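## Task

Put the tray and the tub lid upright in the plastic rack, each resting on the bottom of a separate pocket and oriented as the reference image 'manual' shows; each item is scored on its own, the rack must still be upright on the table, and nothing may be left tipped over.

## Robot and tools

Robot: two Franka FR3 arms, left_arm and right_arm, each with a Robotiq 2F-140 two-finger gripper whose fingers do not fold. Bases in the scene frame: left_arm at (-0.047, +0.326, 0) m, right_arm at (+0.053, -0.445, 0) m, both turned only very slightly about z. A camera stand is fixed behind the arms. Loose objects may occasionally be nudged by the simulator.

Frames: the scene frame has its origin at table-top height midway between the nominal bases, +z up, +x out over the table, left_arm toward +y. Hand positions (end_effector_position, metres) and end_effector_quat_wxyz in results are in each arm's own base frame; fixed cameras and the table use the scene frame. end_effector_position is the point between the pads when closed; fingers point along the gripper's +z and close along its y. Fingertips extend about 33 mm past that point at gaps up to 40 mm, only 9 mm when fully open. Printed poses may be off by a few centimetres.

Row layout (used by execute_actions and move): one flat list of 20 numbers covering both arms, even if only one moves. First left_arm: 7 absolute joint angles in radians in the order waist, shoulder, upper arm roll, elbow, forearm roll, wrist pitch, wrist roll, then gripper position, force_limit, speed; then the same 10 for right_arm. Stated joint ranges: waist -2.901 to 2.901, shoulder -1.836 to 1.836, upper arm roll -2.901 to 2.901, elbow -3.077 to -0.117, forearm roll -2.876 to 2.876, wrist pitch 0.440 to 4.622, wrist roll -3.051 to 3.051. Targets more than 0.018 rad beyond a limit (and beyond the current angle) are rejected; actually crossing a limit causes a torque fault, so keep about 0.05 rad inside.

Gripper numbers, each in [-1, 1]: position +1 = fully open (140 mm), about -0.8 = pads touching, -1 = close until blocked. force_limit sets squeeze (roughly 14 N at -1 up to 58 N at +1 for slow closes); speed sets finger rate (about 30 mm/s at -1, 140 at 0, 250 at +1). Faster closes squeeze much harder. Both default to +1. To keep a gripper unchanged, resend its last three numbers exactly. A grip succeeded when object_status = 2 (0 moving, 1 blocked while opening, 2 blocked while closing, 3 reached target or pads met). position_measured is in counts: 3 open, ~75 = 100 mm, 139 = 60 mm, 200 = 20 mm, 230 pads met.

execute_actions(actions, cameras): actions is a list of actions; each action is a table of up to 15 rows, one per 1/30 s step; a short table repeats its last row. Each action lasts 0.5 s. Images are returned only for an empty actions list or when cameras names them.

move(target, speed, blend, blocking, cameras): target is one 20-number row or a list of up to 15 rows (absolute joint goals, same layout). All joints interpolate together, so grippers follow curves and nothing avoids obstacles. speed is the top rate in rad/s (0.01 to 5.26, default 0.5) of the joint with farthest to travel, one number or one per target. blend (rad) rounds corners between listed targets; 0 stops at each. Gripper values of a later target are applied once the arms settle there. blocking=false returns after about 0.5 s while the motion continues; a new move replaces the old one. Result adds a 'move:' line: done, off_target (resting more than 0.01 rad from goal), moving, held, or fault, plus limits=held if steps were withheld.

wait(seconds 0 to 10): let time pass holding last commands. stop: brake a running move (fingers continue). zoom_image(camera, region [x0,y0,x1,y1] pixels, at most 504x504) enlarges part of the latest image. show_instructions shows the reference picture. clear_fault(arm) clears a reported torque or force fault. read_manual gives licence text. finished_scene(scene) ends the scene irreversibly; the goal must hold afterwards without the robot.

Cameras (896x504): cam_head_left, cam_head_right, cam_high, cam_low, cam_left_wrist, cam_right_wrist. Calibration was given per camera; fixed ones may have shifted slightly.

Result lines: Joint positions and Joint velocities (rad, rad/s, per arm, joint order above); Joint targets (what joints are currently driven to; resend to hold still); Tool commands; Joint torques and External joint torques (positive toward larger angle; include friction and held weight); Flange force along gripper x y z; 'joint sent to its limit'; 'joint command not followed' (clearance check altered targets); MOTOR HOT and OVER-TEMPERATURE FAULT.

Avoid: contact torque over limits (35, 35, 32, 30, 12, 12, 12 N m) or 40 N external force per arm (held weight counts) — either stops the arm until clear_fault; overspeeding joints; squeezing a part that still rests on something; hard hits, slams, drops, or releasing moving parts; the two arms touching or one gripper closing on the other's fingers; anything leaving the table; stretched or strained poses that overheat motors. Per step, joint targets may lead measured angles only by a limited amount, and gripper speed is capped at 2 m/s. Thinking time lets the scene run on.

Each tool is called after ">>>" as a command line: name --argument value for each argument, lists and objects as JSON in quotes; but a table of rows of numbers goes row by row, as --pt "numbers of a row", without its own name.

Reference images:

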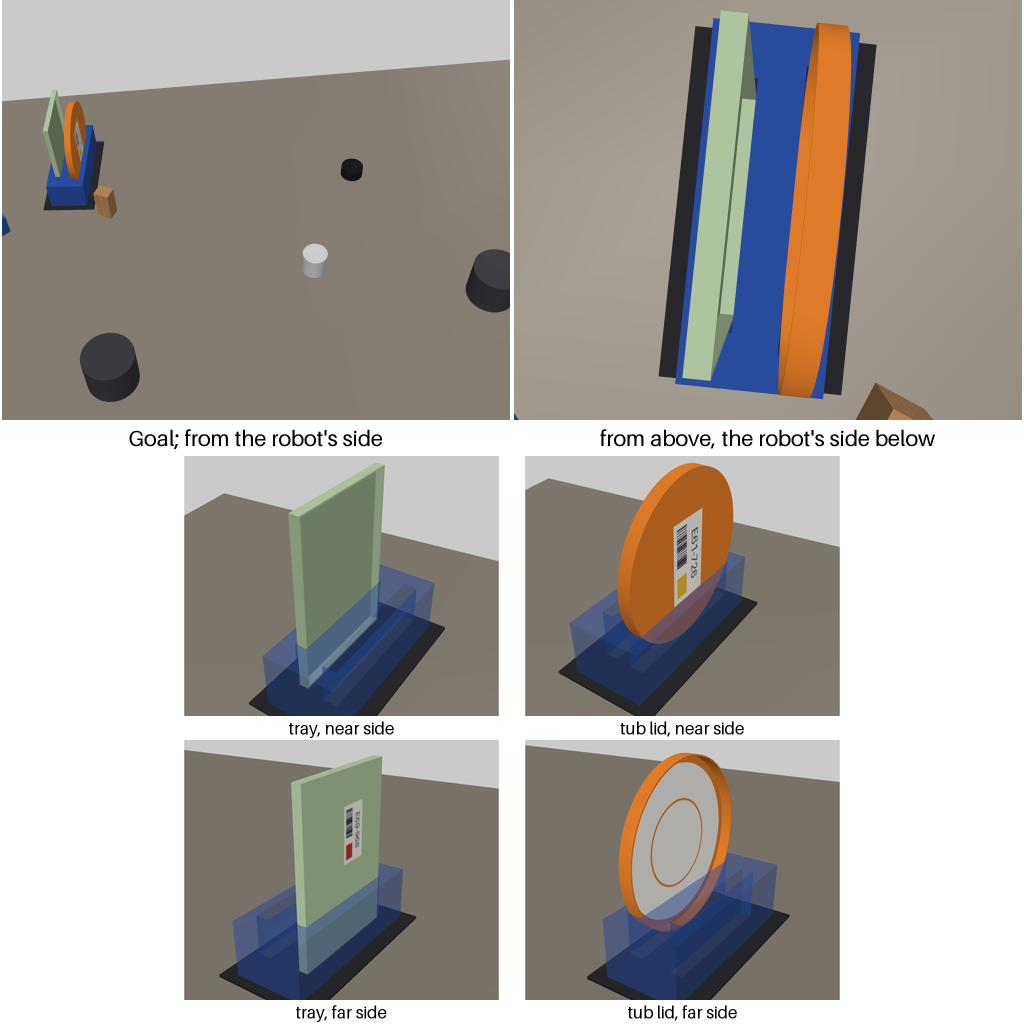

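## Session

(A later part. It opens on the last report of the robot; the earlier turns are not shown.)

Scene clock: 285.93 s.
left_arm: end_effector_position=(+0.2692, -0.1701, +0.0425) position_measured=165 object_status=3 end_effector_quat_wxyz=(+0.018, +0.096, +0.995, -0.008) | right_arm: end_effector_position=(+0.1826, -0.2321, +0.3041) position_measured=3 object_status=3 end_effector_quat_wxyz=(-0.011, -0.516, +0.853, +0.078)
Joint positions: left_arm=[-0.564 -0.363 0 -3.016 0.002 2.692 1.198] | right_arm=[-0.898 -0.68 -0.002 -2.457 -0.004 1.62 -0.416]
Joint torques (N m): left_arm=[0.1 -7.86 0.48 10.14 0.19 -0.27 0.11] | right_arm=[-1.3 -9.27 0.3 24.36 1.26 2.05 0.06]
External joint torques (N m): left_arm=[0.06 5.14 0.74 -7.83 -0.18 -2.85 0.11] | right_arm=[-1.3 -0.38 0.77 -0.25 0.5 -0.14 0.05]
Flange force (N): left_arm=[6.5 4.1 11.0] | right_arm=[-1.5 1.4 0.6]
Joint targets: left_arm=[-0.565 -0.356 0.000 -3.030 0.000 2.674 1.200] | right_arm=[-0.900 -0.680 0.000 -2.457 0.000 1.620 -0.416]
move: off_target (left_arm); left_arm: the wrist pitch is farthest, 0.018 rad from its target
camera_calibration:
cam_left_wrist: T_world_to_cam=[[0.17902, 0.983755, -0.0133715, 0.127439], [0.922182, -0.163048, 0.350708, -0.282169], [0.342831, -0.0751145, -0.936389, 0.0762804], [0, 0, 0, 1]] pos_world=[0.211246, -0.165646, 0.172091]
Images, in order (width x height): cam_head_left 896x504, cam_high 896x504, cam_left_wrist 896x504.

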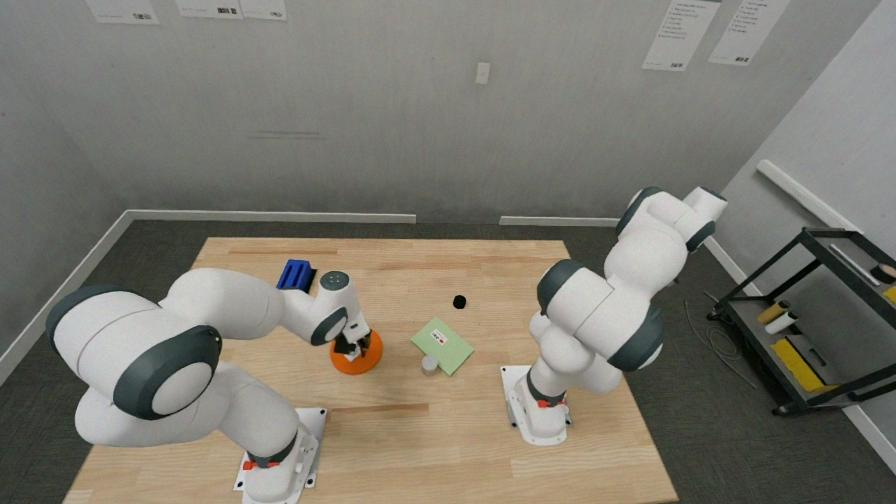

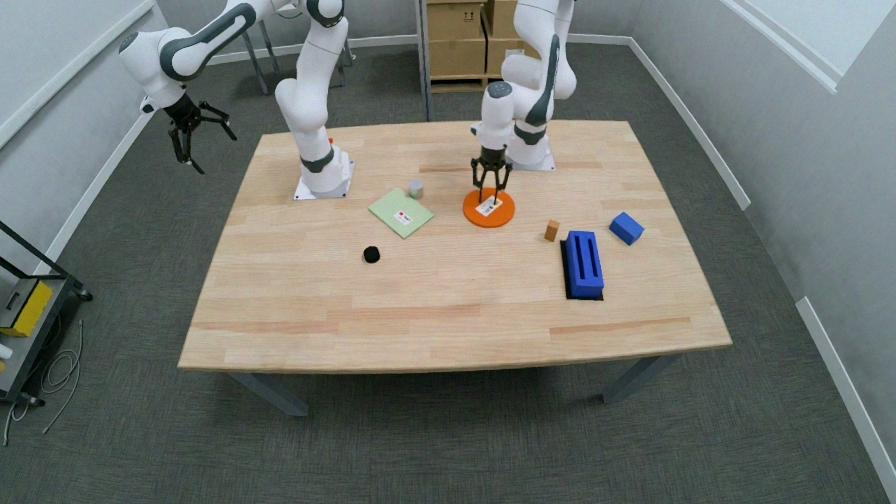

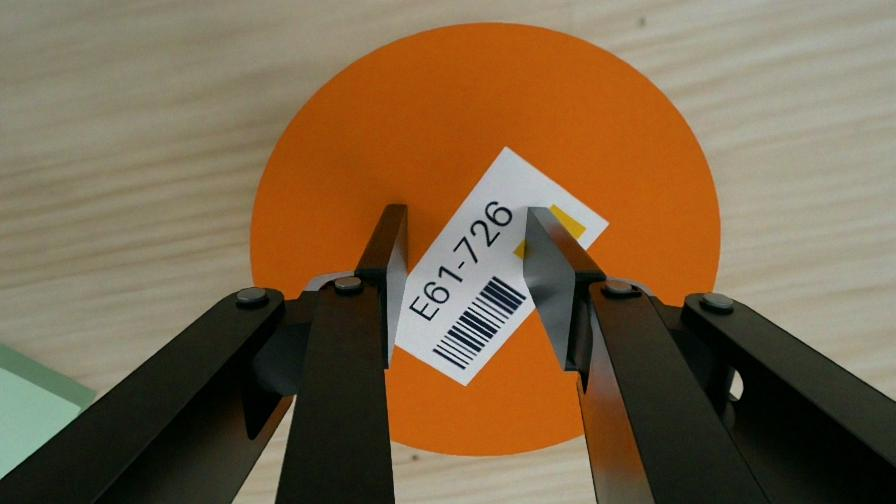

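>>> move --pt "-0.5646 -0.45 0 -3.0296 0 2.58 1.2 -0.285 0 0 -0.9 -0.68 0 -2.457 0 1.62 -0.416 1 1 1" --pt "-0.5646 -0.252 0 -2.848 0 2.595 1.2 -0.285 0 0 -0.9 -0.68 0 -2.457 0 1.62 -0.416 1 1 1" --pt "-0.5646 -0.19 0 -2.848 0 2.657 1.2 -0.285 0 0 -0.9 -0.68 0 -2.457 0 1.62 -0.416 1 1 1" --pt "-0.5646 -0.169 0 -2.848 0 2.678 1.2 -0.285 0 0 -0.9 -0.68 0 -2.457 0 1.62 -0.416 1 1 1" --speed '[0.2,0.3,0.08,0.02]' --cameras '["cam_left_wrist"]'

Scene clock: 325.57 s.
left_arm: end_effector_position=(+0.3090, -0.1952, +0.0421) position_measured=165 object_status=3 end_effector_quat_wxyz=(+0.005, +0.096, +0.995, -0.002) | right_arm: end_effector_position=(+0.1826, -0.2321, +0.3041) position_measured=3 object_status=3 end_effector_quat_wxyz=(-0.011, -0.516, +0.853, +0.078)
Joint positions: left_arm=[-0.564 -0.194 0 -2.843 0.002 2.658 1.198] | right_arm=[-0.898 -0.68 -0.002 -2.457 -0.004 1.62 -0.416]
Joint torques (N m): left_arm=[0.38 -18.27 0.4 18.15 0.4 2.56 0.02] | right_arm=[-1.26 -9.28 0.43 24.39 1.22 2.04 0.11]
External joint torques (N m): left_arm=[0.33 0.68 0.51 0.25 0.03 0.07 0.02] | right_arm=[-1.29 -0.4 0.86 -0.18 0.47 -0.15 0.09]
External joint torques when the fault began: left_arm=[0.07 7.29 0.46 -2.6 -0.11 1.34 0.04]
Flange force (N): left_arm=[-3.0 0.2 2.5] | right_arm=[-1.7 1.3 0.4]
Flange force when the fault began (N): left_arm=[-11.7 -3.6 30.3]
Joint targets: left_arm=[-0.564 -0.193 0.000 -2.843 0.002 2.659 1.198] | right_arm=[-0.900 -0.680 0.000 -2.457 0.000 1.620 -0.416]
Tool commands: left_gripper/position=-0.286275 left_gripper/force_limit=+0.003922 left_gripper/speed=+0.003922 right_gripper/position=+1.0 right_gripper/force_limit=+1.0 right_gripper/speed=+1.0
FORCE FAULT: contact force on the left arm reached its limit, and that arm stopped. The contact can be on any part of that arm, not only on its tool. That arm's remaining commands of this call were not run. That arm is still stopped at the end of this call. While its stop runs, that arm takes no new command, but execute_actions still moves its gripper.
CLEAR FAULT: the left arm stays stopped (Reflex) until you call clear_fault(arm="left_arm").
move: fault (left_arm); path passed 3 of 4 targets; left_arm: the shoulder is farthest, 0.025 rad from its target
camera_calibration:
cam_left_wrist: T_world_to_cam=[[0.178787, 0.983885, -0.00228611, 0.144638], [0.930592, -0.168347, 0.325051, -0.325406], [0.319428, -0.0602423, -0.945694, 0.0709519], [0, 0, 0, 1]] pos_world=[0.254296, -0.192815, 0.173203]
Images, in order (width x height): cam_left_wrist 896x504.

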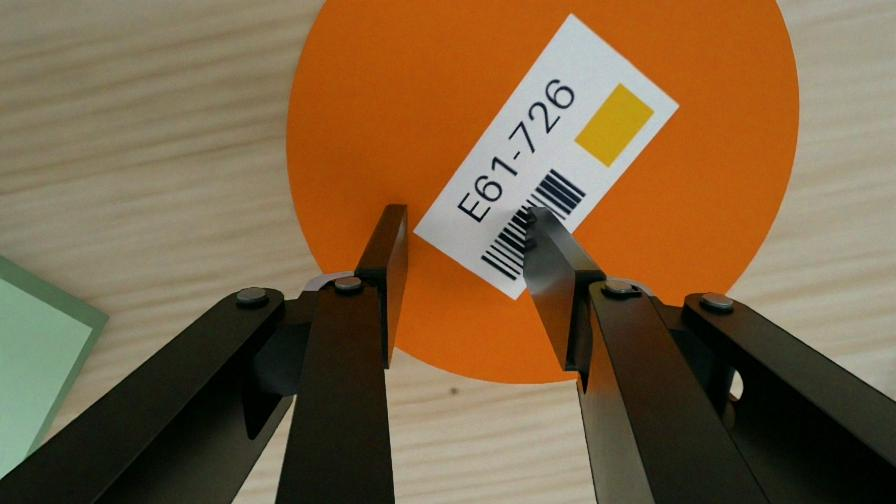

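>>> clear_fault --arm "left_arm"

>>> move --target '[-0.5646,-0.184,0,-2.846,0,2.663,1.2,-0.285,0,0,-0.9,-0.68,0,-2.457,0,1.62,-0.416,1,1,1]' --speed 0.02

Scene clock: 329.27 s.
left_arm: end_effector_position=(+0.3090, -0.1952, +0.0421) position_measured=165 object_status=3 end_effector_quat_wxyz=(+0.005, +0.096, +0.995, -0.002) | right_arm: end_effector_position=(+0.1826, -0.2321, +0.3041) position_measured=3 object_status=3 end_effector_quat_wxyz=(-0.011, -0.516, +0.853, +0.078)
Joint positions: left_arm=[-0.564 -0.194 0 -2.843 0.002 2.658 1.198] | right_arm=[-0.898 -0.68 -0.002 -2.457 -0.004 1.62 -0.416]
Joint torques (N m): left_arm=[0.34 -18.31 0.44 18.14 0.39 2.56 0] | right_arm=[-1.34 -9.35 0.35 24.4 1.22 2.06 0.08]
External joint torques (N m): left_arm=[0.22 0.71 0.49 0.2 0.02 0.07 0] | right_arm=[-1.41 -0.55 0.75 -0.13 0.46 -0.12 0.07]
Flange force (N): left_arm=[-2.8 0.1 2.6] | right_arm=[-1.5 1.8 0.4]
Joint targets: left_arm=[-0.564 -0.194 0.000 -2.843 0.002 2.658 1.198] | right_arm=[-0.900 -0.680 0.000 -2.457 0.000 1.620 -0.416]
Tool commands: left_gripper/position=-0.286275 left_gripper/force_limit=+0.003922 left_gripper/speed=+0.003922 right_gripper/position=+1.0 right_gripper/force_limit=+1.0 right_gripper/speed=+1.0
FORCE FAULT, CONTINUED: the left arm's stop, for the force fault that an earlier result reported, is over. The call counts as one of the actions that you can send in this scene. That arm's target is now where it stood when the stop ended, not its last command. That arm accepts commands again.
CLEAR FAULT: your call cleared the left arm's force fault. If the contact force or a joint's load stays at its limit, that arm stops again.

Scene clock: 330.00 s.
left_arm: end_effector_position=(+0.3090, -0.1952, +0.0419) position_measured=165 object_status=3 end_effector_quat_wxyz=(+0.005, +0.096, +0.995, -0.002) | right_arm: end_effector_position=(+0.1826, -0.2321, +0.3041) position_measured=3 object_status=3 end_effector_quat_wxyz=(-0.011, -0.516, +0.853, +0.078)
Joint positions: left_arm=[-0.564 -0.193 0 -2.843 0.002 2.659 1.198] | right_arm=[-0.898 -0.68 -0.002 -2.457 -0.004 1.62 -0.416]
Joint torques (N m): left_arm=[0.15 -13.65 0.46 15.58 0.19 3.11 0.11] | right_arm=[-1.3 -9.34 0.43 24.3 1.23 2.05 0.11]
External joint torques (N m): left_arm=[0.1 5.33 0.57 -2.29 -0.18 0.62 0.11] | right_arm=[-1.32 -0.51 0.89 -0.3 0.47 -0.15 0.1]
Flange force (N): left_arm=[-7.7 -1.8 21.0] | right_arm=[-2.0 1.8 0.8]
Joint targets: left_arm=[-0.565 -0.184 0.000 -2.846 0.000 2.663 1.200] | right_arm=[-0.900 -0.680 0.000 -2.457 0.000 1.620 -0.416]
move: done

>>> move --pt "-0.5646 -0.213 0 -2.8777 0 2.665 1.2 -0.285 0 0 -0.9 -0.68 0 -2.457 0 1.62 -0.416 1 1 1" --pt "-0.5646 -0.3 0 -2.9691 0 2.667 1.2 -0.285 0 0 -0.9 -0.68 0 -2.457 0 1.62 -0.416 1 1 1" --pt "-0.5646 -0.367 0 -3.0296 0 2.662 1.2 -0.285 0 0 -0.9 -0.68 0 -2.457 0 1.62 -0.416 1 1 1" --speed 0.15 --blend '[0.02,0.02,0]' --cameras '["cam_left_wrist"]'

Scene clock: 340.73 s.
left_arm: end_effector_position=(+0.2652, -0.1675, +0.0424) position_measured=165 object_status=3 end_effector_quat_wxyz=(+0.013, +0.096, +0.995, -0.006) | right_arm: end_effector_position=(+0.1826, -0.2321, +0.3041) position_measured=3 object_status=3 end_effector_quat_wxyz=(-0.011, -0.516, +0.853, +0.078)
Joint positions: left_arm=[-0.564 -0.371 0 -3.019 0.002 2.675 1.198] | right_arm=[-0.898 -0.68 -0.002 -2.457 -0.004 1.62 -0.416]
Joint torques (N m): left_arm=[0.1 -9.18 0.49 12.04 0.18 0.49 0.12] | right_arm=[-1.32 -9.32 0.38 24.39 1.24 2.06 0.14]
External joint torques (N m): left_arm=[0.06 3.59 0.75 -6.02 -0.18 -2.06 0.13] | right_arm=[-1.37 -0.4 0.8 -0.3 0.47 -0.14 0.13]
Flange force (N): left_arm=[5.8 3.9 7.6] | right_arm=[-1.7 1.5 0.7]
Joint targets: left_arm=[-0.565 -0.367 0.000 -3.030 0.000 2.662 1.200] | right_arm=[-0.900 -0.680 0.000 -2.457 0.000 1.620 -0.416]
move: off_target (left_arm); blend cut to 0.0158 rad at target 1; left_arm: the wrist pitch is farthest, 0.013 rad from its target
camera_calibration:
cam_left_wrist: T_world_to_cam=[[0.178929, 0.98382, -0.00908264, 0.125538], [0.925513, -0.165178, 0.340797, -0.278893], [0.333782, -0.0693845, -0.940093, 0.0812789], [0, 0, 0, 1]] pos_world=[0.208527, -0.163934, 0.172596]
Images, in order (width x height): cam_left_wrist 896x504.

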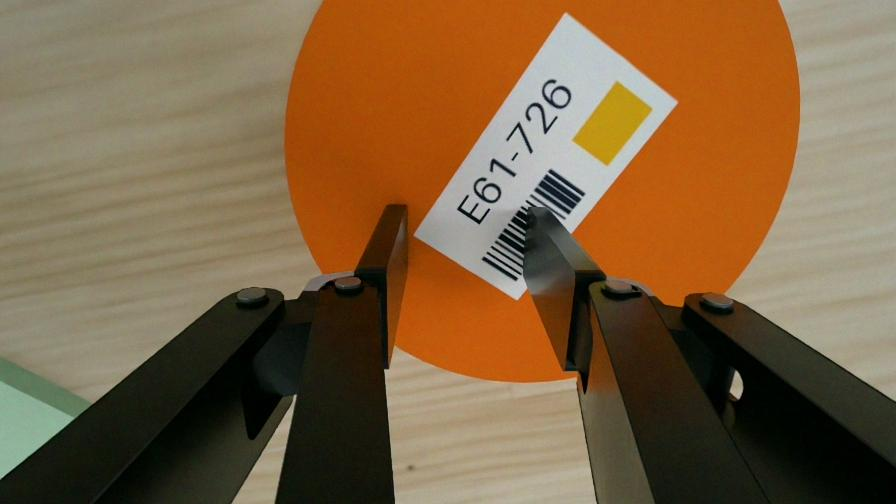

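>>> move --pt "-0.5646 -0.399 0 -3.06 0 2.661 1.2 -0.285 0 0 -0.9 -0.68 0 -2.457 0 1.62 -0.416 1 1 1" --pt "0.45 -0.399 0 -3.06 0 2.661 1.4 -0.285 0 0 -0.9 -0.68 0 -2.457 0 1.62 -0.416 1 1 1" --speed '[0.1,0.4]' --blend '[0.01,0]' --cameras '["cam_left_wrist","cam_high"]'

Scene clock: 356.40 s.
left_arm: end_effector_position=(+0.2747, +0.1311, +0.0422) position_measured=165 object_status=3 end_effector_quat_wxyz=(+0.014, -0.306, +0.952, +0.002) | right_arm: end_effector_position=(+0.1826, -0.2321, +0.3041) position_measured=3 object_status=3 end_effector_quat_wxyz=(-0.011, -0.516, +0.853, +0.078)
Joint positions: left_arm=[0.446 -0.406 -0.001 -3.049 0.001 2.672 1.393] | right_arm=[-0.898 -0.68 -0.002 -2.457 -0.004 1.62 -0.416]
Joint velocities: left_arm=[-0.002 0.001 0.001 0 0 -0.001 0.005] | right_arm=[within noise]
Joint torques (N m): left_arm=[2.69 -6.75 1.28 11.71 0.4 0.86 0.24] | right_arm=[-1.28 -9.32 0.38 24.34 1.23 2.06 0.11]
External joint torques (N m): left_arm=[2.67 4.78 1.6 -6.39 0.01 -1.67 0.24] | right_arm=[-1.3 -0.56 0.83 -0.2 0.47 -0.13 0.1]
Flange force (N): left_arm=[1.5 9.3 15.3] | right_arm=[-1.9 1.8 0.6]
Joint targets: left_arm=[0.450 -0.399 0.000 -3.060 0.000 2.661 1.400] | right_arm=[-0.900 -0.680 0.000 -2.457 0.000 1.620 -0.416]
move: off_target (left_arm); left_arm: the elbow is farthest, 0.011 rad from its target
camera_calibration:
cam_left_wrist: T_world_to_cam=[[-0.59255, 0.805524, -0.00398105, 0.0650718], [0.755747, 0.557631, 0.343358, -0.286522], [0.278803, 0.200448, -0.939196, 0.078323], [0, 0, 0, 1]] pos_world=[0.23326, 0.0916569, 0.172199]
Images, in order (width x height): cam_high 896x504, cam_left_wrist 896x504.

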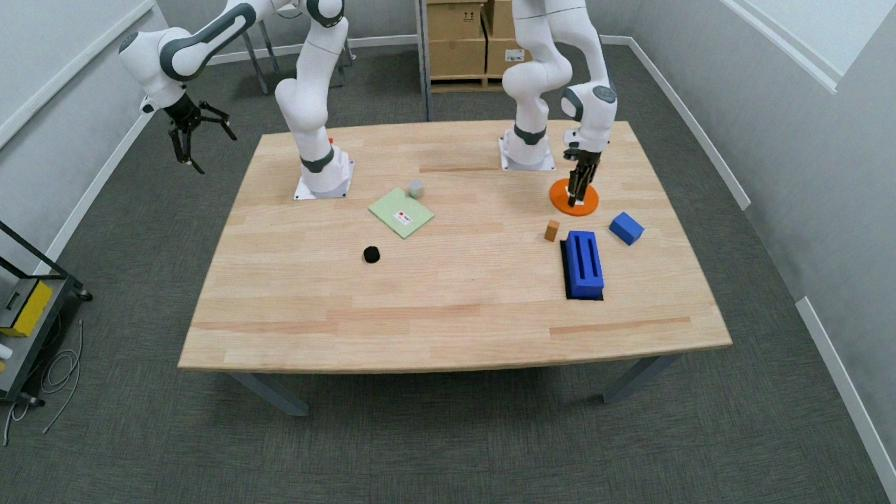

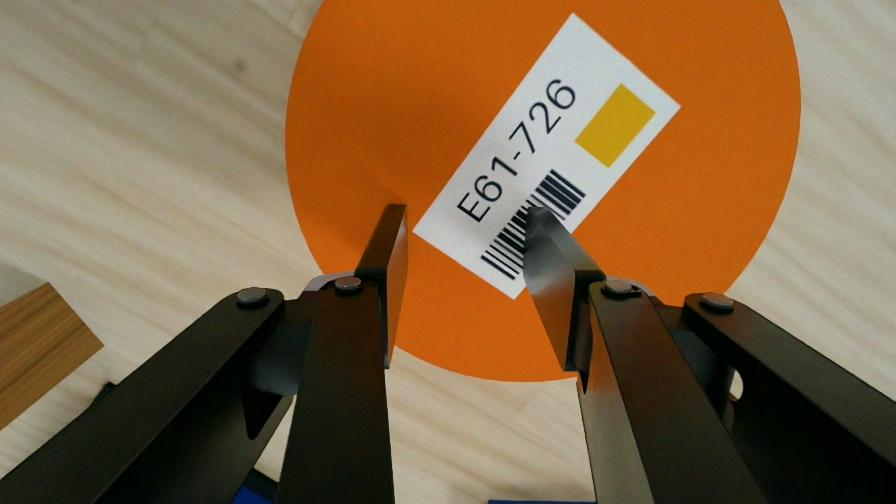

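>>> move --pt "0.45 -0.308 0 -2.9691 0 2.663 1.4 -0.285 0 0 -0.9 -0.68 0 -2.457 0 1.62 -0.416 1 1 1" --pt "0.45 -0.19 0 -2.846 0 2.661 1.4 -0.285 0 0 -0.9 -0.68 0 -2.457 0 1.62 -0.416 1 1 1" --pt "0.45 -0.27 0 -2.846 0 2.58 1.4 -0.285 0 0 -0.9 -0.68 0 -2.457 0 1.62 -0.416 1 1 1" --pt "0.50 -0.38 0 -2.955 0 2.58 1.4 -0.285 0 0 -0.9 -0.68 0 -2.457 0 1.62 -0.416 1 1 1" --pt "0.50 -0.315 0 -2.955 0 2.643 1.4 -0.285 0 0 -0.9 -0.68 0 -2.457 0 1.62 -0.416 1 1 1" --pt "0.50 -0.300 0 -2.955 0 2.658 1.4 -0.285 0 0 -0.9 -0.68 0 -2.457 0 1.62 -0.416 1 1 1" --speed '[0.15,0.15,0.2,0.2,0.1,0.03]' --blend '[0.02,0,0.02,0.02,0,0]' --cameras '["cam_left_wrist"]'

Scene clock: 403.63 s.
left_arm: end_effector_position=(+0.2756, +0.1316, +0.0425) position_measured=165 object_status=3 end_effector_quat_wxyz=(+0.012, -0.305, +0.952, +0.002) | right_arm: end_effector_position=(+0.1826, -0.2321, +0.3041) position_measured=3 object_status=3 end_effector_quat_wxyz=(-0.011, -0.516, +0.853, +0.078)
Joint positions: left_arm=[0.446 -0.399 -0.001 -3.04 0.001 2.666 1.395] | right_arm=[-0.898 -0.68 -0.002 -2.457 -0.004 1.62 -0.416]
Joint torques (N m): left_arm=[0.31 -11.46 0.28 18.25 0.4 2.58 0.03] | right_arm=[-1.28 -9.34 0.37 24.38 1.24 2.05 0.1]
External joint torques (N m): left_arm=[0.26 0.36 0.56 0.04 0.02 0.04 0.03] | right_arm=[-1.26 -0.59 0.9 -0.14 0.49 -0.14 0.09]
External joint torques when the fault began: left_arm=[1.7 4.91 1.28 -3.25 0.07 1 0.16]
Flange force (N): left_arm=[-1.7 1.3 1.8] | right_arm=[-2.0 1.8 0.4]
Flange force when the fault began (N): left_arm=[-9.3 4.6 27.3]
Joint targets: left_arm=[0.446 -0.399 -0.001 -3.042 0.001 2.666 1.395] | right_arm=[-0.900 -0.680 0.000 -2.457 0.000 1.620 -0.416]
Tool commands: left_gripper/position=-0.286275 left_gripper/force_limit=+0.003922 left_gripper/speed=+0.003922 right_gripper/position=+1.0 right_gripper/force_limit=+1.0 right_gripper/speed=+1.0
FORCE FAULT: contact force on the left arm reached its limit, and that arm stopped. The contact can be on any part of that arm, not only on its tool. That arm's remaining commands of this call were not run. That arm is still stopped at the end of this call. While its stop runs, that arm takes no new command, but execute_actions still moves its gripper.
CLEAR FAULT: the left arm stays stopped (Reflex) until you call clear_fault(arm="left_arm").
move: fault (left_arm); path passed 0 of 6 targets; left_arm: the shoulder is farthest, 0.099 rad from its target
camera_calibration:
cam_left_wrist: T_world_to_cam=[[-0.591292, 0.806452, -0.00306879, 0.0647773], [0.75818, 0.557187, 0.338683, -0.287988], [0.274841, 0.197934, -0.940896, 0.079674], [0, 0, 0, 1]] pos_world=[0.234751, 0.0924534, 0.1727]
Images, in order (width x height): cam_left_wrist 896x504.

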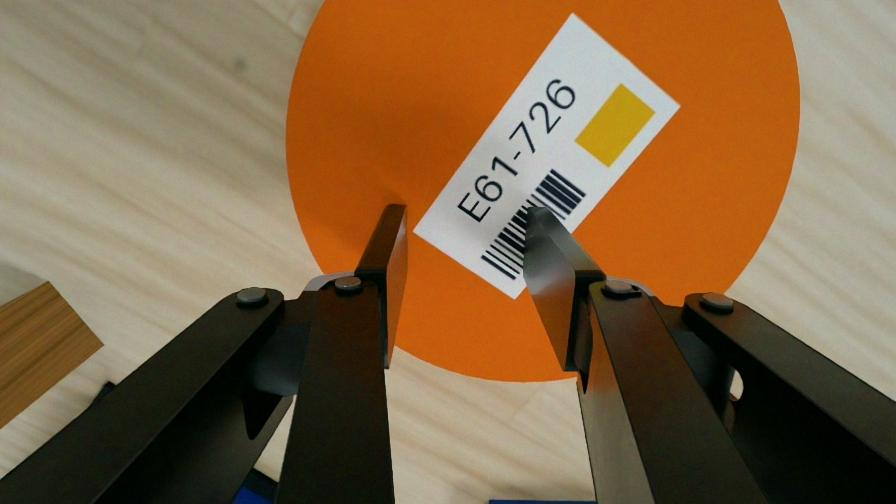

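>>> clear_fault --arm "left_arm"

>>> move --pt "0.45 -0.44 0 -3.042 0 2.62 1.4 -0.285 0 0 -0.9 -0.68 0 -2.457 0 1.62 -0.416 1 1 1" --pt "0.45 -0.393 0 -3.042 0 2.672 1.4 -0.285 0 0 -0.9 -0.68 0 -2.457 0 1.62 -0.416 1 1 1" --speed '[0.1,0.05]'

>>> move --pt "0.45 -0.312 0 -2.9691 0 2.657 1.4 -0.285 0 0 -0.9 -0.68 0 -2.457 0 1.62 -0.416 1 1 1" --pt "0.45 -0.188 0 -2.846 0 2.661 1.4 -0.285 0 0 -0.9 -0.68 0 -2.457 0 1.62 -0.416 1 1 1" --speed '[0.12,0.12]' --blend '[0.02,0]'

Scene clock: 414.40 s.
left_arm: end_effector_position=(+0.2756, +0.1316, +0.0425) position_measured=165 object_status=3 end_effector_quat_wxyz=(+0.012, -0.305, +0.952, +0.002) | right_arm: end_effector_position=(+0.1826, -0.2321, +0.3041) position_measured=3 object_status=3 end_effector_quat_wxyz=(-0.011, -0.516, +0.853, +0.078)
Joint positions: left_arm=[0.446 -0.399 -0.001 -3.04 0.001 2.666 1.395] | right_arm=[-0.898 -0.68 -0.002 -2.457 -0.004 1.62 -0.416]
Joint torques (N m): left_arm=[0.3 -11.41 0.29 18.28 0.42 2.58 0.02] | right_arm=[-1.33 -9.31 0.39 24.36 1.24 2.06 0.09]
External joint torques (N m): left_arm=[0.27 0.43 0.6 0.05 0.04 0.03 0.02] | right_arm=[-1.38 -0.4 0.82 -0.3 0.48 -0.15 0.08]
Flange force (N): left_arm=[-2.0 1.4 2.0] | right_arm=[-1.6 1.5 0.7]
Joint targets: left_arm=[0.446 -0.399 -0.001 -3.040 0.001 2.666 1.395] | right_arm=[-0.900 -0.680 0.000 -2.457 0.000 1.620 -0.416]
Tool commands: left_gripper/position=-0.286275 left_gripper/force_limit=+0.003922 left_gripper/speed=+0.003922 right_gripper/position=+1.0 right_gripper/force_limit=+1.0 right_gripper/speed=+1.0
FORCE FAULT, CONTINUED: the left arm's stop, for the force fault that an earlier result reported, is over. The call counts as one of the actions that you can send in this scene. That arm's target is now where it stood when the stop ended, not its last command. That arm accepts commands again.
CLEAR FAULT: your call cleared the left arm's force fault. If the contact force or a joint's load stays at its limit, that arm stops again.

Scene clock: 416.90 s.
left_arm: end_effector_position=(+0.2754, +0.1326, +0.0423) position_measured=165 object_status=3 end_effector_quat_wxyz=(+0.012, -0.306, +0.952, +0.002) | right_arm: end_effector_position=(+0.1826, -0.2321, +0.3041) position_measured=3 object_status=3 end_effector_quat_wxyz=(-0.011, -0.516, +0.853, +0.078)
Joint positions: left_arm=[0.449 -0.398 -0.001 -3.04 0.001 2.667 1.396] | right_arm=[-0.898 -0.68 -0.002 -2.457 -0.004 1.62 -0.416]
Joint velocities: left_arm=[0 0.001 -0.001 0 0 0.005 -0.001] | right_arm=[within noise]
Joint torques (N m): left_arm=[0.66 -9.34 0.71 17.47 0.39 3.16 0.19] | right_arm=[-1.36 -9.32 0.35 24.44 1.23 2.05 0.05]
External joint torques (N m): left_arm=[0.65 2.48 1.03 -0.72 0 0.62 0.19] | right_arm=[-1.38 -0.62 0.79 -0.07 0.48 -0.14 0.04]
Flange force (N): left_arm=[-7.6 2.3 14.1] | right_arm=[-1.7 1.9 0.2]
Joint targets: left_arm=[0.450 -0.393 0.000 -3.042 0.000 2.672 1.400] | right_arm=[-0.900 -0.680 0.000 -2.457 0.000 1.620 -0.416]
move: done

Scene clock: 418.97 s.
left_arm: end_effector_position=(+0.3283, +0.1579, +0.0418) position_measured=165 object_status=3 end_effector_quat_wxyz=(+0.004, -0.306, +0.952, +0.001) | right_arm: end_effector_position=(+0.1826, -0.2321, +0.3041) position_measured=3 object_status=3 end_effector_quat_wxyz=(-0.011, -0.516, +0.853, +0.078)
Joint positions: left_arm=[0.449 -0.196 -0.001 -2.845 0.001 2.658 1.396] | right_arm=[-0.898 -0.68 -0.002 -2.457 -0.004 1.62 -0.416]
Joint torques (N m): left_arm=[0.58 -14.47 0.82 16.94 0.33 3.05 0.22] | right_arm=[-1.25 -9.27 0.29 24.34 1.24 2.06 0.08]
External joint torques (N m): left_arm=[0.54 4.41 0.95 -1.09 -0.05 0.55 0.22] | right_arm=[-1.27 -0.46 0.77 -0.25 0.48 -0.13 0.06]
Flange force (N): left_arm=[-9.4 1.1 17.3] | right_arm=[-1.7 1.6 0.6]
Joint targets: left_arm=[0.450 -0.188 0.000 -2.846 0.000 2.661 1.400] | right_arm=[-0.900 -0.680 0.000 -2.457 0.000 1.620 -0.416]
move: done

>>> move --pt "0.45 -0.27 0 -2.846 0 2.58 1.4 -0.285 0 0 -0.9 -0.68 0 -2.457 0 1.62 -0.416 1 1 1" --pt "0.50 -0.35 0 -2.9388 0 2.59 1.4 -0.285 0 0 -0.9 -0.68 0 -2.457 0 1.62 -0.416 1 1 1" --pt "0.50 -0.298 0 -2.9388 0 2.642 1.4 -0.285 0 0 -0.9 -0.68 0 -2.457 0 1.62 -0.416 1 1 1" --pt "0.50 -0.286 0 -2.9388 0 2.654 1.4 -0.285 0 0 -0.9 -0.68 0 -2.457 0 1.62 -0.416 1 1 1" --speed '[0.2,0.2,0.1,0.03]' --blend '[0.02,0,0,0]' --cameras '["cam_left_wrist"]'

Scene clock: 430.20 s.
left_arm: end_effector_position=(+0.2917, +0.1589, +0.0420) position_measured=165 object_status=3 end_effector_quat_wxyz=(+0.001, -0.330, +0.944, +0.000) | right_arm: end_effector_position=(+0.1826, -0.2321, +0.3041) position_measured=3 object_status=3 end_effector_quat_wxyz=(-0.011, -0.516, +0.853, +0.078)
Joint positions: left_arm=[0.499 -0.29 -0.001 -2.937 0.001 2.65 1.396] | right_arm=[-0.898 -0.68 -0.002 -2.457 -0.004 1.62 -0.416]
Joint velocities: left_arm=[0 0.003 0 0 0 0.005 0] | right_arm=[within noise]
Joint torques (N m): left_arm=[0.69 -13.77 0.47 17.9 0.37 3.08 0.14] | right_arm=[-1.25 -9.33 0.49 24.36 1.23 2.06 0.11]
External joint torques (N m): left_arm=[0.62 1.76 0.65 -0.09 0 0.61 0.14] | right_arm=[-1.25 -0.45 0.97 -0.26 0.48 -0.14 0.1]
Flange force (N): left_arm=[-5.7 1.4 9.1] | right_arm=[-2.0 1.5 0.7]
Joint targets: left_arm=[0.500 -0.286 0.000 -2.939 0.000 2.654 1.400] | right_arm=[-0.900 -0.680 0.000 -2.457 0.000 1.620 -0.416]
move: done
camera_calibration:
cam_left_wrist: T_world_to_cam=[[-0.632409, 0.774634, 0.000789543, 0.06911], [0.7345, 0.59932, 0.318317, -0.314159], [0.246106, 0.201887, -0.947984, 0.0774894], [0, 0, 0, 1]] pos_world=[0.255385, 0.119103, 0.173406]
Images, in order (width x height): cam_left_wrist 896x504.

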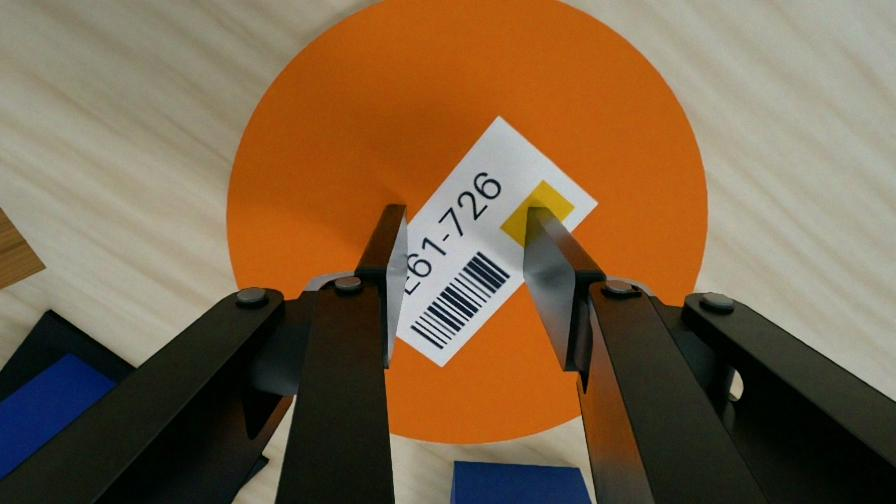

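>>> move --pt "0.50 -0.341 0 -2.9994 0 2.662 1.4 -0.285 0 0 -0.9 -0.68 0 -2.457 0 1.62 -0.416 1 1 1" --pt "1.06 -0.343 0 -2.9994 0 2.661 0.8 -0.285 0 0 -0.9 -0.68 0 -2.457 0 1.62 -0.416 1 1 1" --pt "1.06 -0.345 0 -2.9994 0 2.66 -0.2 -0.285 0 0 -0.9 -0.68 0 -2.457 0 1.62 -0.416 1 1 1" --speed '[0.1,0.4,0.4]' --blend '[0.01,0.03,0]' --cameras '["cam_left_wrist"]'

Scene clock: 454.10 s.
left_arm: end_effector_position=(+0.1559, +0.2783, +0.0426) position_measured=165 object_status=3 end_effector_quat_wxyz=(-0.009, +0.987, -0.159, +0.003) | right_arm: end_effector_position=(+0.1826, -0.2321, +0.3041) position_measured=3 object_status=3 end_effector_quat_wxyz=(-0.011, -0.516, +0.853, +0.078)
Joint positions: left_arm=[1.06 -0.347 0 -2.994 0.001 2.665 -0.192] | right_arm=[-0.898 -0.68 -0.002 -2.457 -0.004 1.62 -0.416]
Joint velocities: left_arm=[-0.001 -0.001 0.002 0.001 0.001 -0.001 -0.005] | right_arm=[within noise]
Joint torques (N m): left_arm=[-0.25 -11.55 0.22 15.31 0.04 1.92 -0.25] | right_arm=[-1.32 -9.27 0.46 24.36 1.24 2.05 0.13]
External joint torques (N m): left_arm=[-0.26 2.16 0.5 -2.98 -0.32 -0.75 -0.24] | right_arm=[-1.34 -0.42 0.9 -0.22 0.48 -0.14 0.12]
Flange force (N): left_arm=[0.1 2.1 6.4] | right_arm=[-1.8 1.4 0.5]
Joint targets: left_arm=[1.060 -0.345 0.000 -2.999 0.000 2.660 -0.200] | right_arm=[-0.900 -0.680 0.000 -2.457 0.000 1.620 -0.416]
move: done
camera_calibration:
cam_left_wrist: T_world_to_cam=[[-0.301607, -0.953269, -0.0176462, 0.320837], [-0.907115, 0.281207, 0.313154, 0.0584762], [-0.293558, 0.110456, -0.949538, 0.196984], [0, 0, 0, 1]] pos_world=[0.207637, 0.267642, 0.174393]
Images, in order (width x height): cam_left_wrist 896x504.

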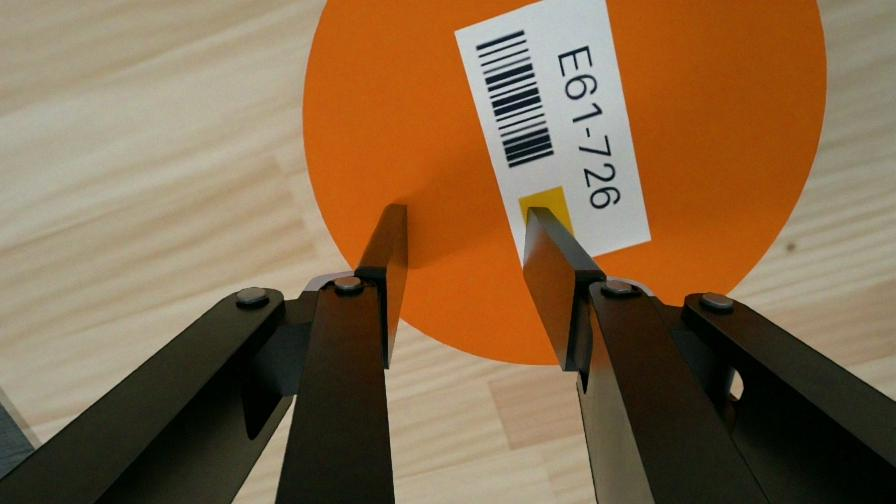

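>>> move --pt "1.06 -0.44 0 -2.9994 0 2.58 -0.2 -0.285 0 0 -0.9 -0.68 0 -2.457 0 1.62 -0.416 1 1 1" --pt "1.134 -0.475 0 -3.042 0 2.59 0.157 -0.285 0 0 -0.9 -0.68 0 -2.457 0 1.62 -0.416 1 1 1" --pt "1.134 -0.412 0 -3.042 0 2.653 0.157 -0.285 0 0 -0.9 -0.68 0 -2.457 0 1.62 -0.416 1 1 1" --pt "1.134 -0.393 0 -3.042 0 2.672 0.157 -0.285 0 0 -0.9 -0.68 0 -2.457 0 1.62 -0.416 1 1 1" --speed '[0.2,0.3,0.1,0.03]' --blend '[0.02,0,0,0]' --cameras '["cam_left_wrist"]'

>>> move --target '[1.134,-0.393,0,-3.042,0,2.672,-0.45,-0.285,0,0,-0.9,-0.68,0,-2.457,0,1.62,-0.416,1,1,1]' --speed 0.4 --cameras '["cam_left_wrist"]'

Scene clock: 490.17 s.
left_arm: end_effector_position=(+0.1293, +0.2761, +0.0427) position_measured=165 object_status=3 end_effector_quat_wxyz=(-0.011, +0.956, -0.292, +0.001) | right_arm: end_effector_position=(+0.1826, -0.2321, +0.3041) position_measured=3 object_status=3 end_effector_quat_wxyz=(-0.011, -0.516, +0.853, +0.078)
Joint positions: left_arm=[1.133 -0.401 0 -3.041 0.001 2.663 0.153] | right_arm=[-0.898 -0.68 -0.002 -2.457 -0.004 1.62 -0.416]
Joint torques (N m): left_arm=[0.68 -7.7 0.26 17.08 0.37 4.16 0.16] | right_arm=[-1.3 -9.24 0.35 24.34 1.24 2.04 0.1]
External joint torques (N m): left_arm=[0.68 4.14 0.58 -1.27 0.01 1.51 0.17] | right_arm=[-1.38 -0.35 0.74 -0.29 0.48 -0.15 0.09]
Flange force (N): left_arm=[-4.6 -11.4 25.7] | right_arm=[-1.5 1.4 0.7]
Joint targets: left_arm=[1.134 -0.393 0.000 -3.042 0.000 2.672 0.157] | right_arm=[-0.900 -0.680 0.000 -2.457 0.000 1.620 -0.416]
move: done
camera_calibration:
cam_left_wrist: T_world_to_cam=[[-0.547689, -0.836397, -0.0218415, 0.31045], [-0.796487, 0.513206, 0.319732, -0.0436965], [-0.256214, 0.19251, -0.947256, 0.161981], [0, 0, 0, 1]] pos_world=[0.176728, 0.250902, 0.174189]
Images, in order (width x height): cam_left_wrist 896x504.

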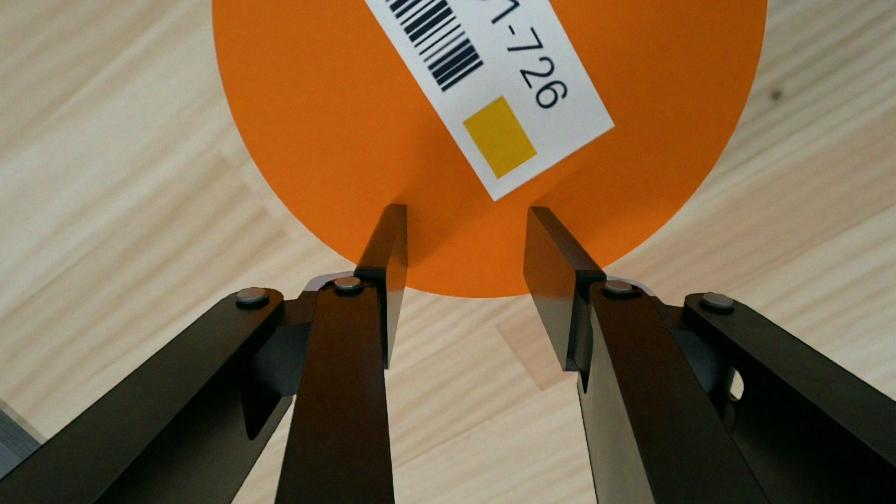

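Scene clock: 493.03 s.
left_arm: end_effector_position=(+0.1300, +0.2785, +0.0429) position_measured=165 object_status=3 end_effector_quat_wxyz=(-0.014, +1.000, +0.003, +0.006) | right_arm: end_effector_position=(+0.1826, -0.2321, +0.3041) position_measured=3 object_status=3 end_effector_quat_wxyz=(-0.011, -0.516, +0.853, +0.078)
Joint positions: left_arm=[1.134 -0.398 0 -3.04 0.001 2.672 -0.443] | right_arm=[-0.898 -0.68 -0.002 -2.457 -0.004 1.62 -0.416]
Joint velocities: left_arm=[-0.001 -0.001 0.001 -0.001 0.001 0.001 -0.005] | right_arm=[within noise]
Joint torques (N m): left_arm=[-0.13 -9.33 0.16 16.97 0.17 2.69 -0.23] | right_arm=[-1.19 -9.33 0.42 24.38 1.22 2.05 0.16]
External joint torques (N m): left_arm=[-0.17 2.62 0.46 -1.39 -0.2 -0.03 -0.23] | right_arm=[-1.2 -0.37 0.89 -0.28 0.47 -0.15 0.15]
Flange force (N): left_arm=[2.5 -4.5 11.9] | right_arm=[-1.9 1.3 0.7]
Joint targets: left_arm=[1.134 -0.393 0.000 -3.042 0.000 2.672 -0.450] | right_arm=[-0.900 -0.680 0.000 -2.457 0.000 1.620 -0.416]
move: done
camera_calibration:
cam_left_wrist: T_world_to_cam=[[0.0182584, -0.999482, -0.0265152, 0.28487], [-0.952289, -0.0254646, 0.304133, 0.126564], [-0.304651, 0.0196971, -0.95226, 0.216566], [0, 0, 0, 1]] pos_world=[0.181301, 0.28368, 0.175288]
Images, in order (width x height): cam_left_wrist 896x504.

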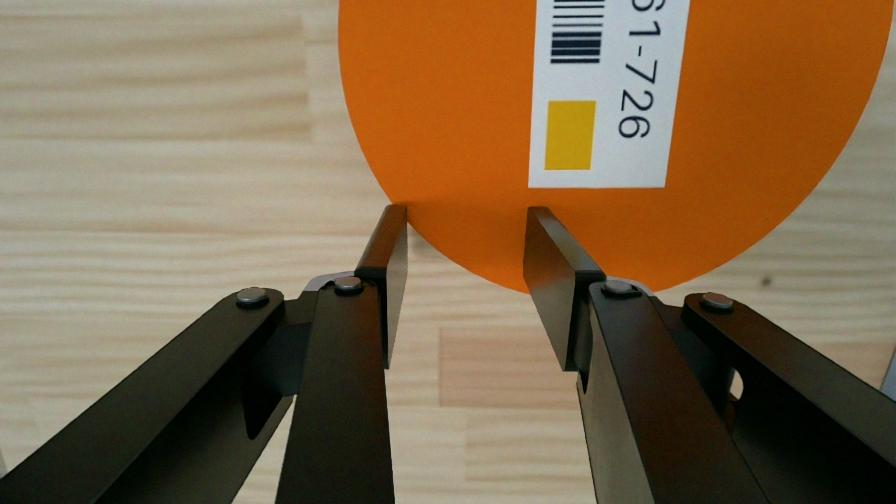

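>>> move --pt "1.134 -0.475 0 -3.042 0 2.59 -0.45 -0.285 0 0 -0.9 -0.68 0 -2.457 0 1.62 -0.416 1 1 1" --pt "0.894 -0.475 0 -3.042 0 2.59 1.5 0.43 0 0 -0.9 -0.68 0 -2.457 0 1.62 -0.416 1 1 1" --pt "0.894 -0.41 0 -3.042 0 2.655 1.5 0.43 0 0 -0.9 -0.68 0 -2.457 0 1.62 -0.416 1 1 1" --pt "0.894 -0.385 0 -3.042 0 2.68 1.5 0.43 0 0 -0.9 -0.68 0 -2.457 0 1.62 -0.416 1 1 1" --speed '[0.3,0.8,0.15,0.05]' --cameras '["cam_left_wrist"]'

>>> move --target '[0.894,-0.37,0,-3.042,0,2.695,1.5,0.43,0,0,-0.9,-0.68,0,-2.457,0,1.62,-0.416,1,1,1]' --speed 0.04

>>> move --target '[0.894,-0.36,0,-3.042,0,2.705,1.5,0.43,0,0,-0.9,-0.68,0,-2.457,0,1.62,-0.416,1,1,1]' --speed 0.03

Scene clock: 539.57 s.
left_arm: end_effector_position=(+0.1910, +0.2383, +0.0399) position_measured=75 object_status=3 end_effector_quat_wxyz=(+0.011, -0.465, +0.885, +0.005) | right_arm: end_effector_position=(+0.1826, -0.2321, +0.3041) position_measured=3 object_status=3 end_effector_quat_wxyz=(-0.011, -0.516, +0.853, +0.078)
Joint positions: left_arm=[0.895 -0.387 0 -3.041 0.001 2.677 1.496] | right_arm=[-0.898 -0.68 -0.002 -2.457 -0.004 1.62 -0.416]
Joint velocities: left_arm=[0 -0.001 0 0 0.001 0.005 -0.001] | right_arm=[within noise]
Joint torques (N m): left_arm=[-0.07 -10.99 0.24 18.17 0.38 2.83 0.15] | right_arm=[-1.33 -9.41 0.35 24.34 1.23 2.08 0.13]
External joint torques (N m): left_arm=[-0.13 0.96 0.52 0.27 0.01 0.32 0.15] | right_arm=[-1.37 -0.67 0.78 -0.16 0.47 -0.1 0.12]
Flange force (N): left_arm=[-4.5 0.7 5.7] | right_arm=[-1.9 2.1 0.6]
Joint targets: left_arm=[0.894 -0.385 0.000 -3.042 0.000 2.680 1.500] | right_arm=[-0.900 -0.680 0.000 -2.457 0.000 1.620 -0.416]
move: done
camera_calibration:
cam_left_wrist: T_world_to_cam=[[-0.831117, 0.556097, -0.000808788, 0.0340302], [0.523056, 0.782228, 0.338424, -0.291145], [0.188829, 0.280847, -0.940993, 0.076137], [0, 0, 0, 1]] pos_world=[0.166191, 0.187435, 0.170202]
Images, in order (width x height): cam_left_wrist 896x504.

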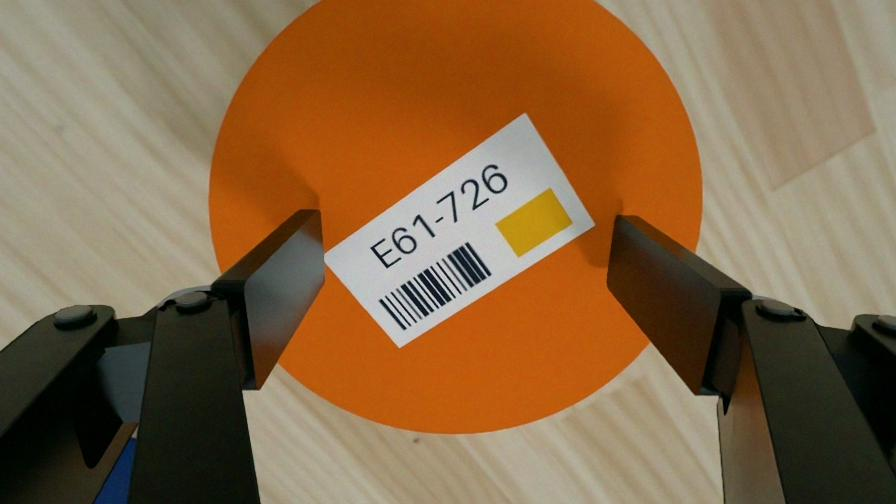

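Scene clock: 540.40 s.
left_arm: end_effector_position=(+0.1912, +0.2386, +0.0368) position_measured=75 object_status=3 end_effector_quat_wxyz=(+0.011, -0.465, +0.885, +0.005) | right_arm: end_effector_position=(+0.1826, -0.2321, +0.3041) position_measured=3 object_status=3 end_effector_quat_wxyz=(-0.011, -0.516, +0.853, +0.078)
Joint positions: left_arm=[0.895 -0.372 0 -3.041 0.001 2.692 1.496] | right_arm=[-0.898 -0.68 -0.002 -2.457 -0.004 1.62 -0.416]
Joint velocities: left_arm=[0 0.001 -0.001 0.001 -0.001 0.003 0] | right_arm=[within noise]
Joint torques (N m): left_arm=[-0.09 -11.17 0.29 17.89 0.39 2.8 0.18] | right_arm=[-1.29 -9.37 0.37 24.4 1.22 2.05 0.13]
External joint torques (N m): left_arm=[-0.12 1.07 0.59 0.18 0.02 0.28 0.18] | right_arm=[-1.39 -0.65 0.73 -0.08 0.45 -0.13 0.12]
Flange force (N): left_arm=[-4.5 0.9 6.1] | right_arm=[-1.7 2.0 0.3]
Joint targets: left_arm=[0.894 -0.370 0.000 -3.042 0.000 2.695 1.500] | right_arm=[-0.900 -0.680 0.000 -2.457 0.000 1.620 -0.416]
move: done

Scene clock: 541.17 s.
left_arm: end_effector_position=(+0.1914, +0.2387, +0.0347) position_measured=75 object_status=3 end_effector_quat_wxyz=(+0.011, -0.465, +0.885, +0.005) | right_arm: end_effector_position=(+0.1826, -0.2321, +0.3041) position_measured=3 object_status=3 end_effector_quat_wxyz=(-0.011, -0.516, +0.853, +0.078)
Joint positions: left_arm=[0.895 -0.362 0 -3.041 0.001 2.702 1.496] | right_arm=[-0.898 -0.68 -0.002 -2.457 -0.004 1.62 -0.416]
Joint velocities: left_arm=[-0.001 0 0.001 -0.001 0.001 0.004 0] | right_arm=[within noise]
Joint torques (N m): left_arm=[-0.05 -11.37 0.3 17.75 0.39 2.88 0.18] | right_arm=[-1.25 -9.32 0.46 24.37 1.22 2.05 0.1]
External joint torques (N m): left_arm=[-0.05 0.98 0.61 0.29 0.02 0.38 0.18] | right_arm=[-1.25 -0.56 0.95 -0.14 0.47 -0.13 0.09]
Flange force (N): left_arm=[-4.5 1.1 6.1] | right_arm=[-2.0 1.6 0.4]
Joint targets: left_arm=[0.894 -0.360 0.000 -3.042 0.000 2.705 1.500] | right_arm=[-0.900 -0.680 0.000 -2.457 0.000 1.620 -0.416]
move: done

>>> move --target '[0.894,-0.35,0,-3.042,0,2.70,1.5,0.43,0,0,-0.9,-0.68,0,-2.457,0,1.62,-0.416,1,1,1]' --speed 0.03

>>> move --target '[0.894,-0.343,0,-3.042,0,2.705,1.5,0.43,0,0,-0.9,-0.68,0,-2.457,0,1.62,-0.416,1,1,1]' --speed 0.03

>>> move --target '[0.894,-0.336,0,-3.042,0,2.71,1.5,0.43,0,0,-0.9,-0.68,0,-2.457,0,1.62,-0.416,1,1,1]' --speed 0.03

Scene clock: 552.63 s.
left_arm: end_effector_position=(+0.1906, +0.2377, +0.0331) position_measured=75 object_status=3 end_effector_quat_wxyz=(+0.009, -0.465, +0.885, +0.004) | right_arm: end_effector_position=(+0.1826, -0.2321, +0.3041) position_measured=3 object_status=3 end_effector_quat_wxyz=(-0.011, -0.516, +0.853, +0.078)
Joint positions: left_arm=[0.895 -0.356 0 -3.04 0.001 2.703 1.497] | right_arm=[-0.898 -0.68 -0.002 -2.457 -0.004 1.62 -0.416]
Joint torques (N m): left_arm=[-0.09 -9.25 0.41 16.06 0.26 2.17 0.2] | right_arm=[-1.3 -9.28 0.41 24.37 1.25 2.06 0.08]
External joint torques (N m): left_arm=[-0.11 3.22 0.69 -1.33 -0.1 -0.33 0.2] | right_arm=[-1.36 -0.37 0.8 -0.3 0.49 -0.15 0.07]
Flange force (N): left_arm=[-7.0 0.9 13.3] | right_arm=[-1.6 1.5 0.7]
Joint targets: left_arm=[0.894 -0.350 0.000 -3.042 0.000 2.700 1.500] | right_arm=[-0.900 -0.680 0.000 -2.457 0.000 1.620 -0.416]
move: done

Scene clock: 553.33 s.
left_arm: end_effector_position=(+0.1907, +0.2378, +0.0329) position_measured=75 object_status=3 end_effector_quat_wxyz=(+0.008, -0.465, +0.885, +0.004) | right_arm: end_effector_position=(+0.1826, -0.2321, +0.3041) position_measured=3 object_status=3 end_effector_quat_wxyz=(-0.011, -0.516, +0.853, +0.078)
Joint positions: left_arm=[0.895 -0.354 0 -3.039 0.001 2.702 1.497] | right_arm=[-0.898 -0.68 -0.002 -2.457 -0.004 1.62 -0.416]
Joint torques (N m): left_arm=[-0.09 -6.36 0.39 14.87 0.12 3.21 0.15] | right_arm=[-1.26 -9.32 0.44 24.3 1.23 2.06 0.13]
External joint torques (N m): left_arm=[-0.11 6.25 0.67 -2.55 -0.24 0.7 0.15] | right_arm=[-1.27 -0.41 0.91 -0.36 0.47 -0.14 0.12]
Flange force (N): left_arm=[-14.0 0.0 32.0] | right_arm=[-2.0 1.5 0.9]
Joint targets: left_arm=[0.894 -0.343 0.000 -3.042 0.000 2.705 1.500] | right_arm=[-0.900 -0.680 0.000 -2.457 0.000 1.620 -0.416]
move: off_target (left_arm); left_arm: the shoulder is farthest, 0.011 rad from its target

Scene clock: 553.90 s.
left_arm: end_effector_position=(+0.1909, +0.2381, +0.0332) position_measured=75 object_status=3 end_effector_quat_wxyz=(+0.008, -0.465, +0.885, +0.004) | right_arm: end_effector_position=(+0.1826, -0.2321, +0.3041) position_measured=3 object_status=3 end_effector_quat_wxyz=(-0.011, -0.516, +0.853, +0.078)
Joint positions: left_arm=[0.895 -0.354 0 -3.038 0.001 2.701 1.497] | right_arm=[-0.898 -0.68 -0.002 -2.457 -0.004 1.62 -0.416]
Joint torques (N m): left_arm=[0.23 -11.96 0.25 17.56 0.36 2.61 -0.03] | right_arm=[-1.23 -9.31 0.43 24.36 1.21 2.05 0.03]
External joint torques (N m): left_arm=[0.21 0.7 0.54 0.08 0 0.1 -0.02] | right_arm=[-1.28 -0.56 0.86 -0.14 0.44 -0.13 0.02]
External joint torques when the fault began: left_arm=[-0.11 6.37 0.65 -2.85 -0.29 0.98 0.13]
Flange force (N): left_arm=[-2.8 1.1 3.6] | right_arm=[-1.7 1.8 0.4]
Flange force when the fault began (N): left_arm=[-13.6 -0.1 33.8]
Joint targets: left_arm=[0.895 -0.354 0.000 -3.038 0.001 2.701 1.497] | right_arm=[-0.900 -0.680 0.000 -2.457 0.000 1.620 -0.416]
Tool commands: left_gripper/position=+0.427451 left_gripper/force_limit=+0.003922 left_gripper/speed=+0.003922 right_gripper/position=+1.0 right_gripper/force_limit=+1.0 right_gripper/speed=+1.0
FORCE FAULT: contact force on the left arm reached its limit, and that arm stopped. The contact can be on any part of that arm, not only on its tool. That arm's remaining commands of this call were not run. That arm is still stopped at the end of this call. While its stop runs, that arm takes no new command, but execute_actions still moves its gripper.
CLEAR FAULT: the left arm stays stopped (Reflex) until you call clear_fault(arm="left_arm").
move: fault (left_arm); left_arm: the shoulder is farthest, 0.018 rad from its target


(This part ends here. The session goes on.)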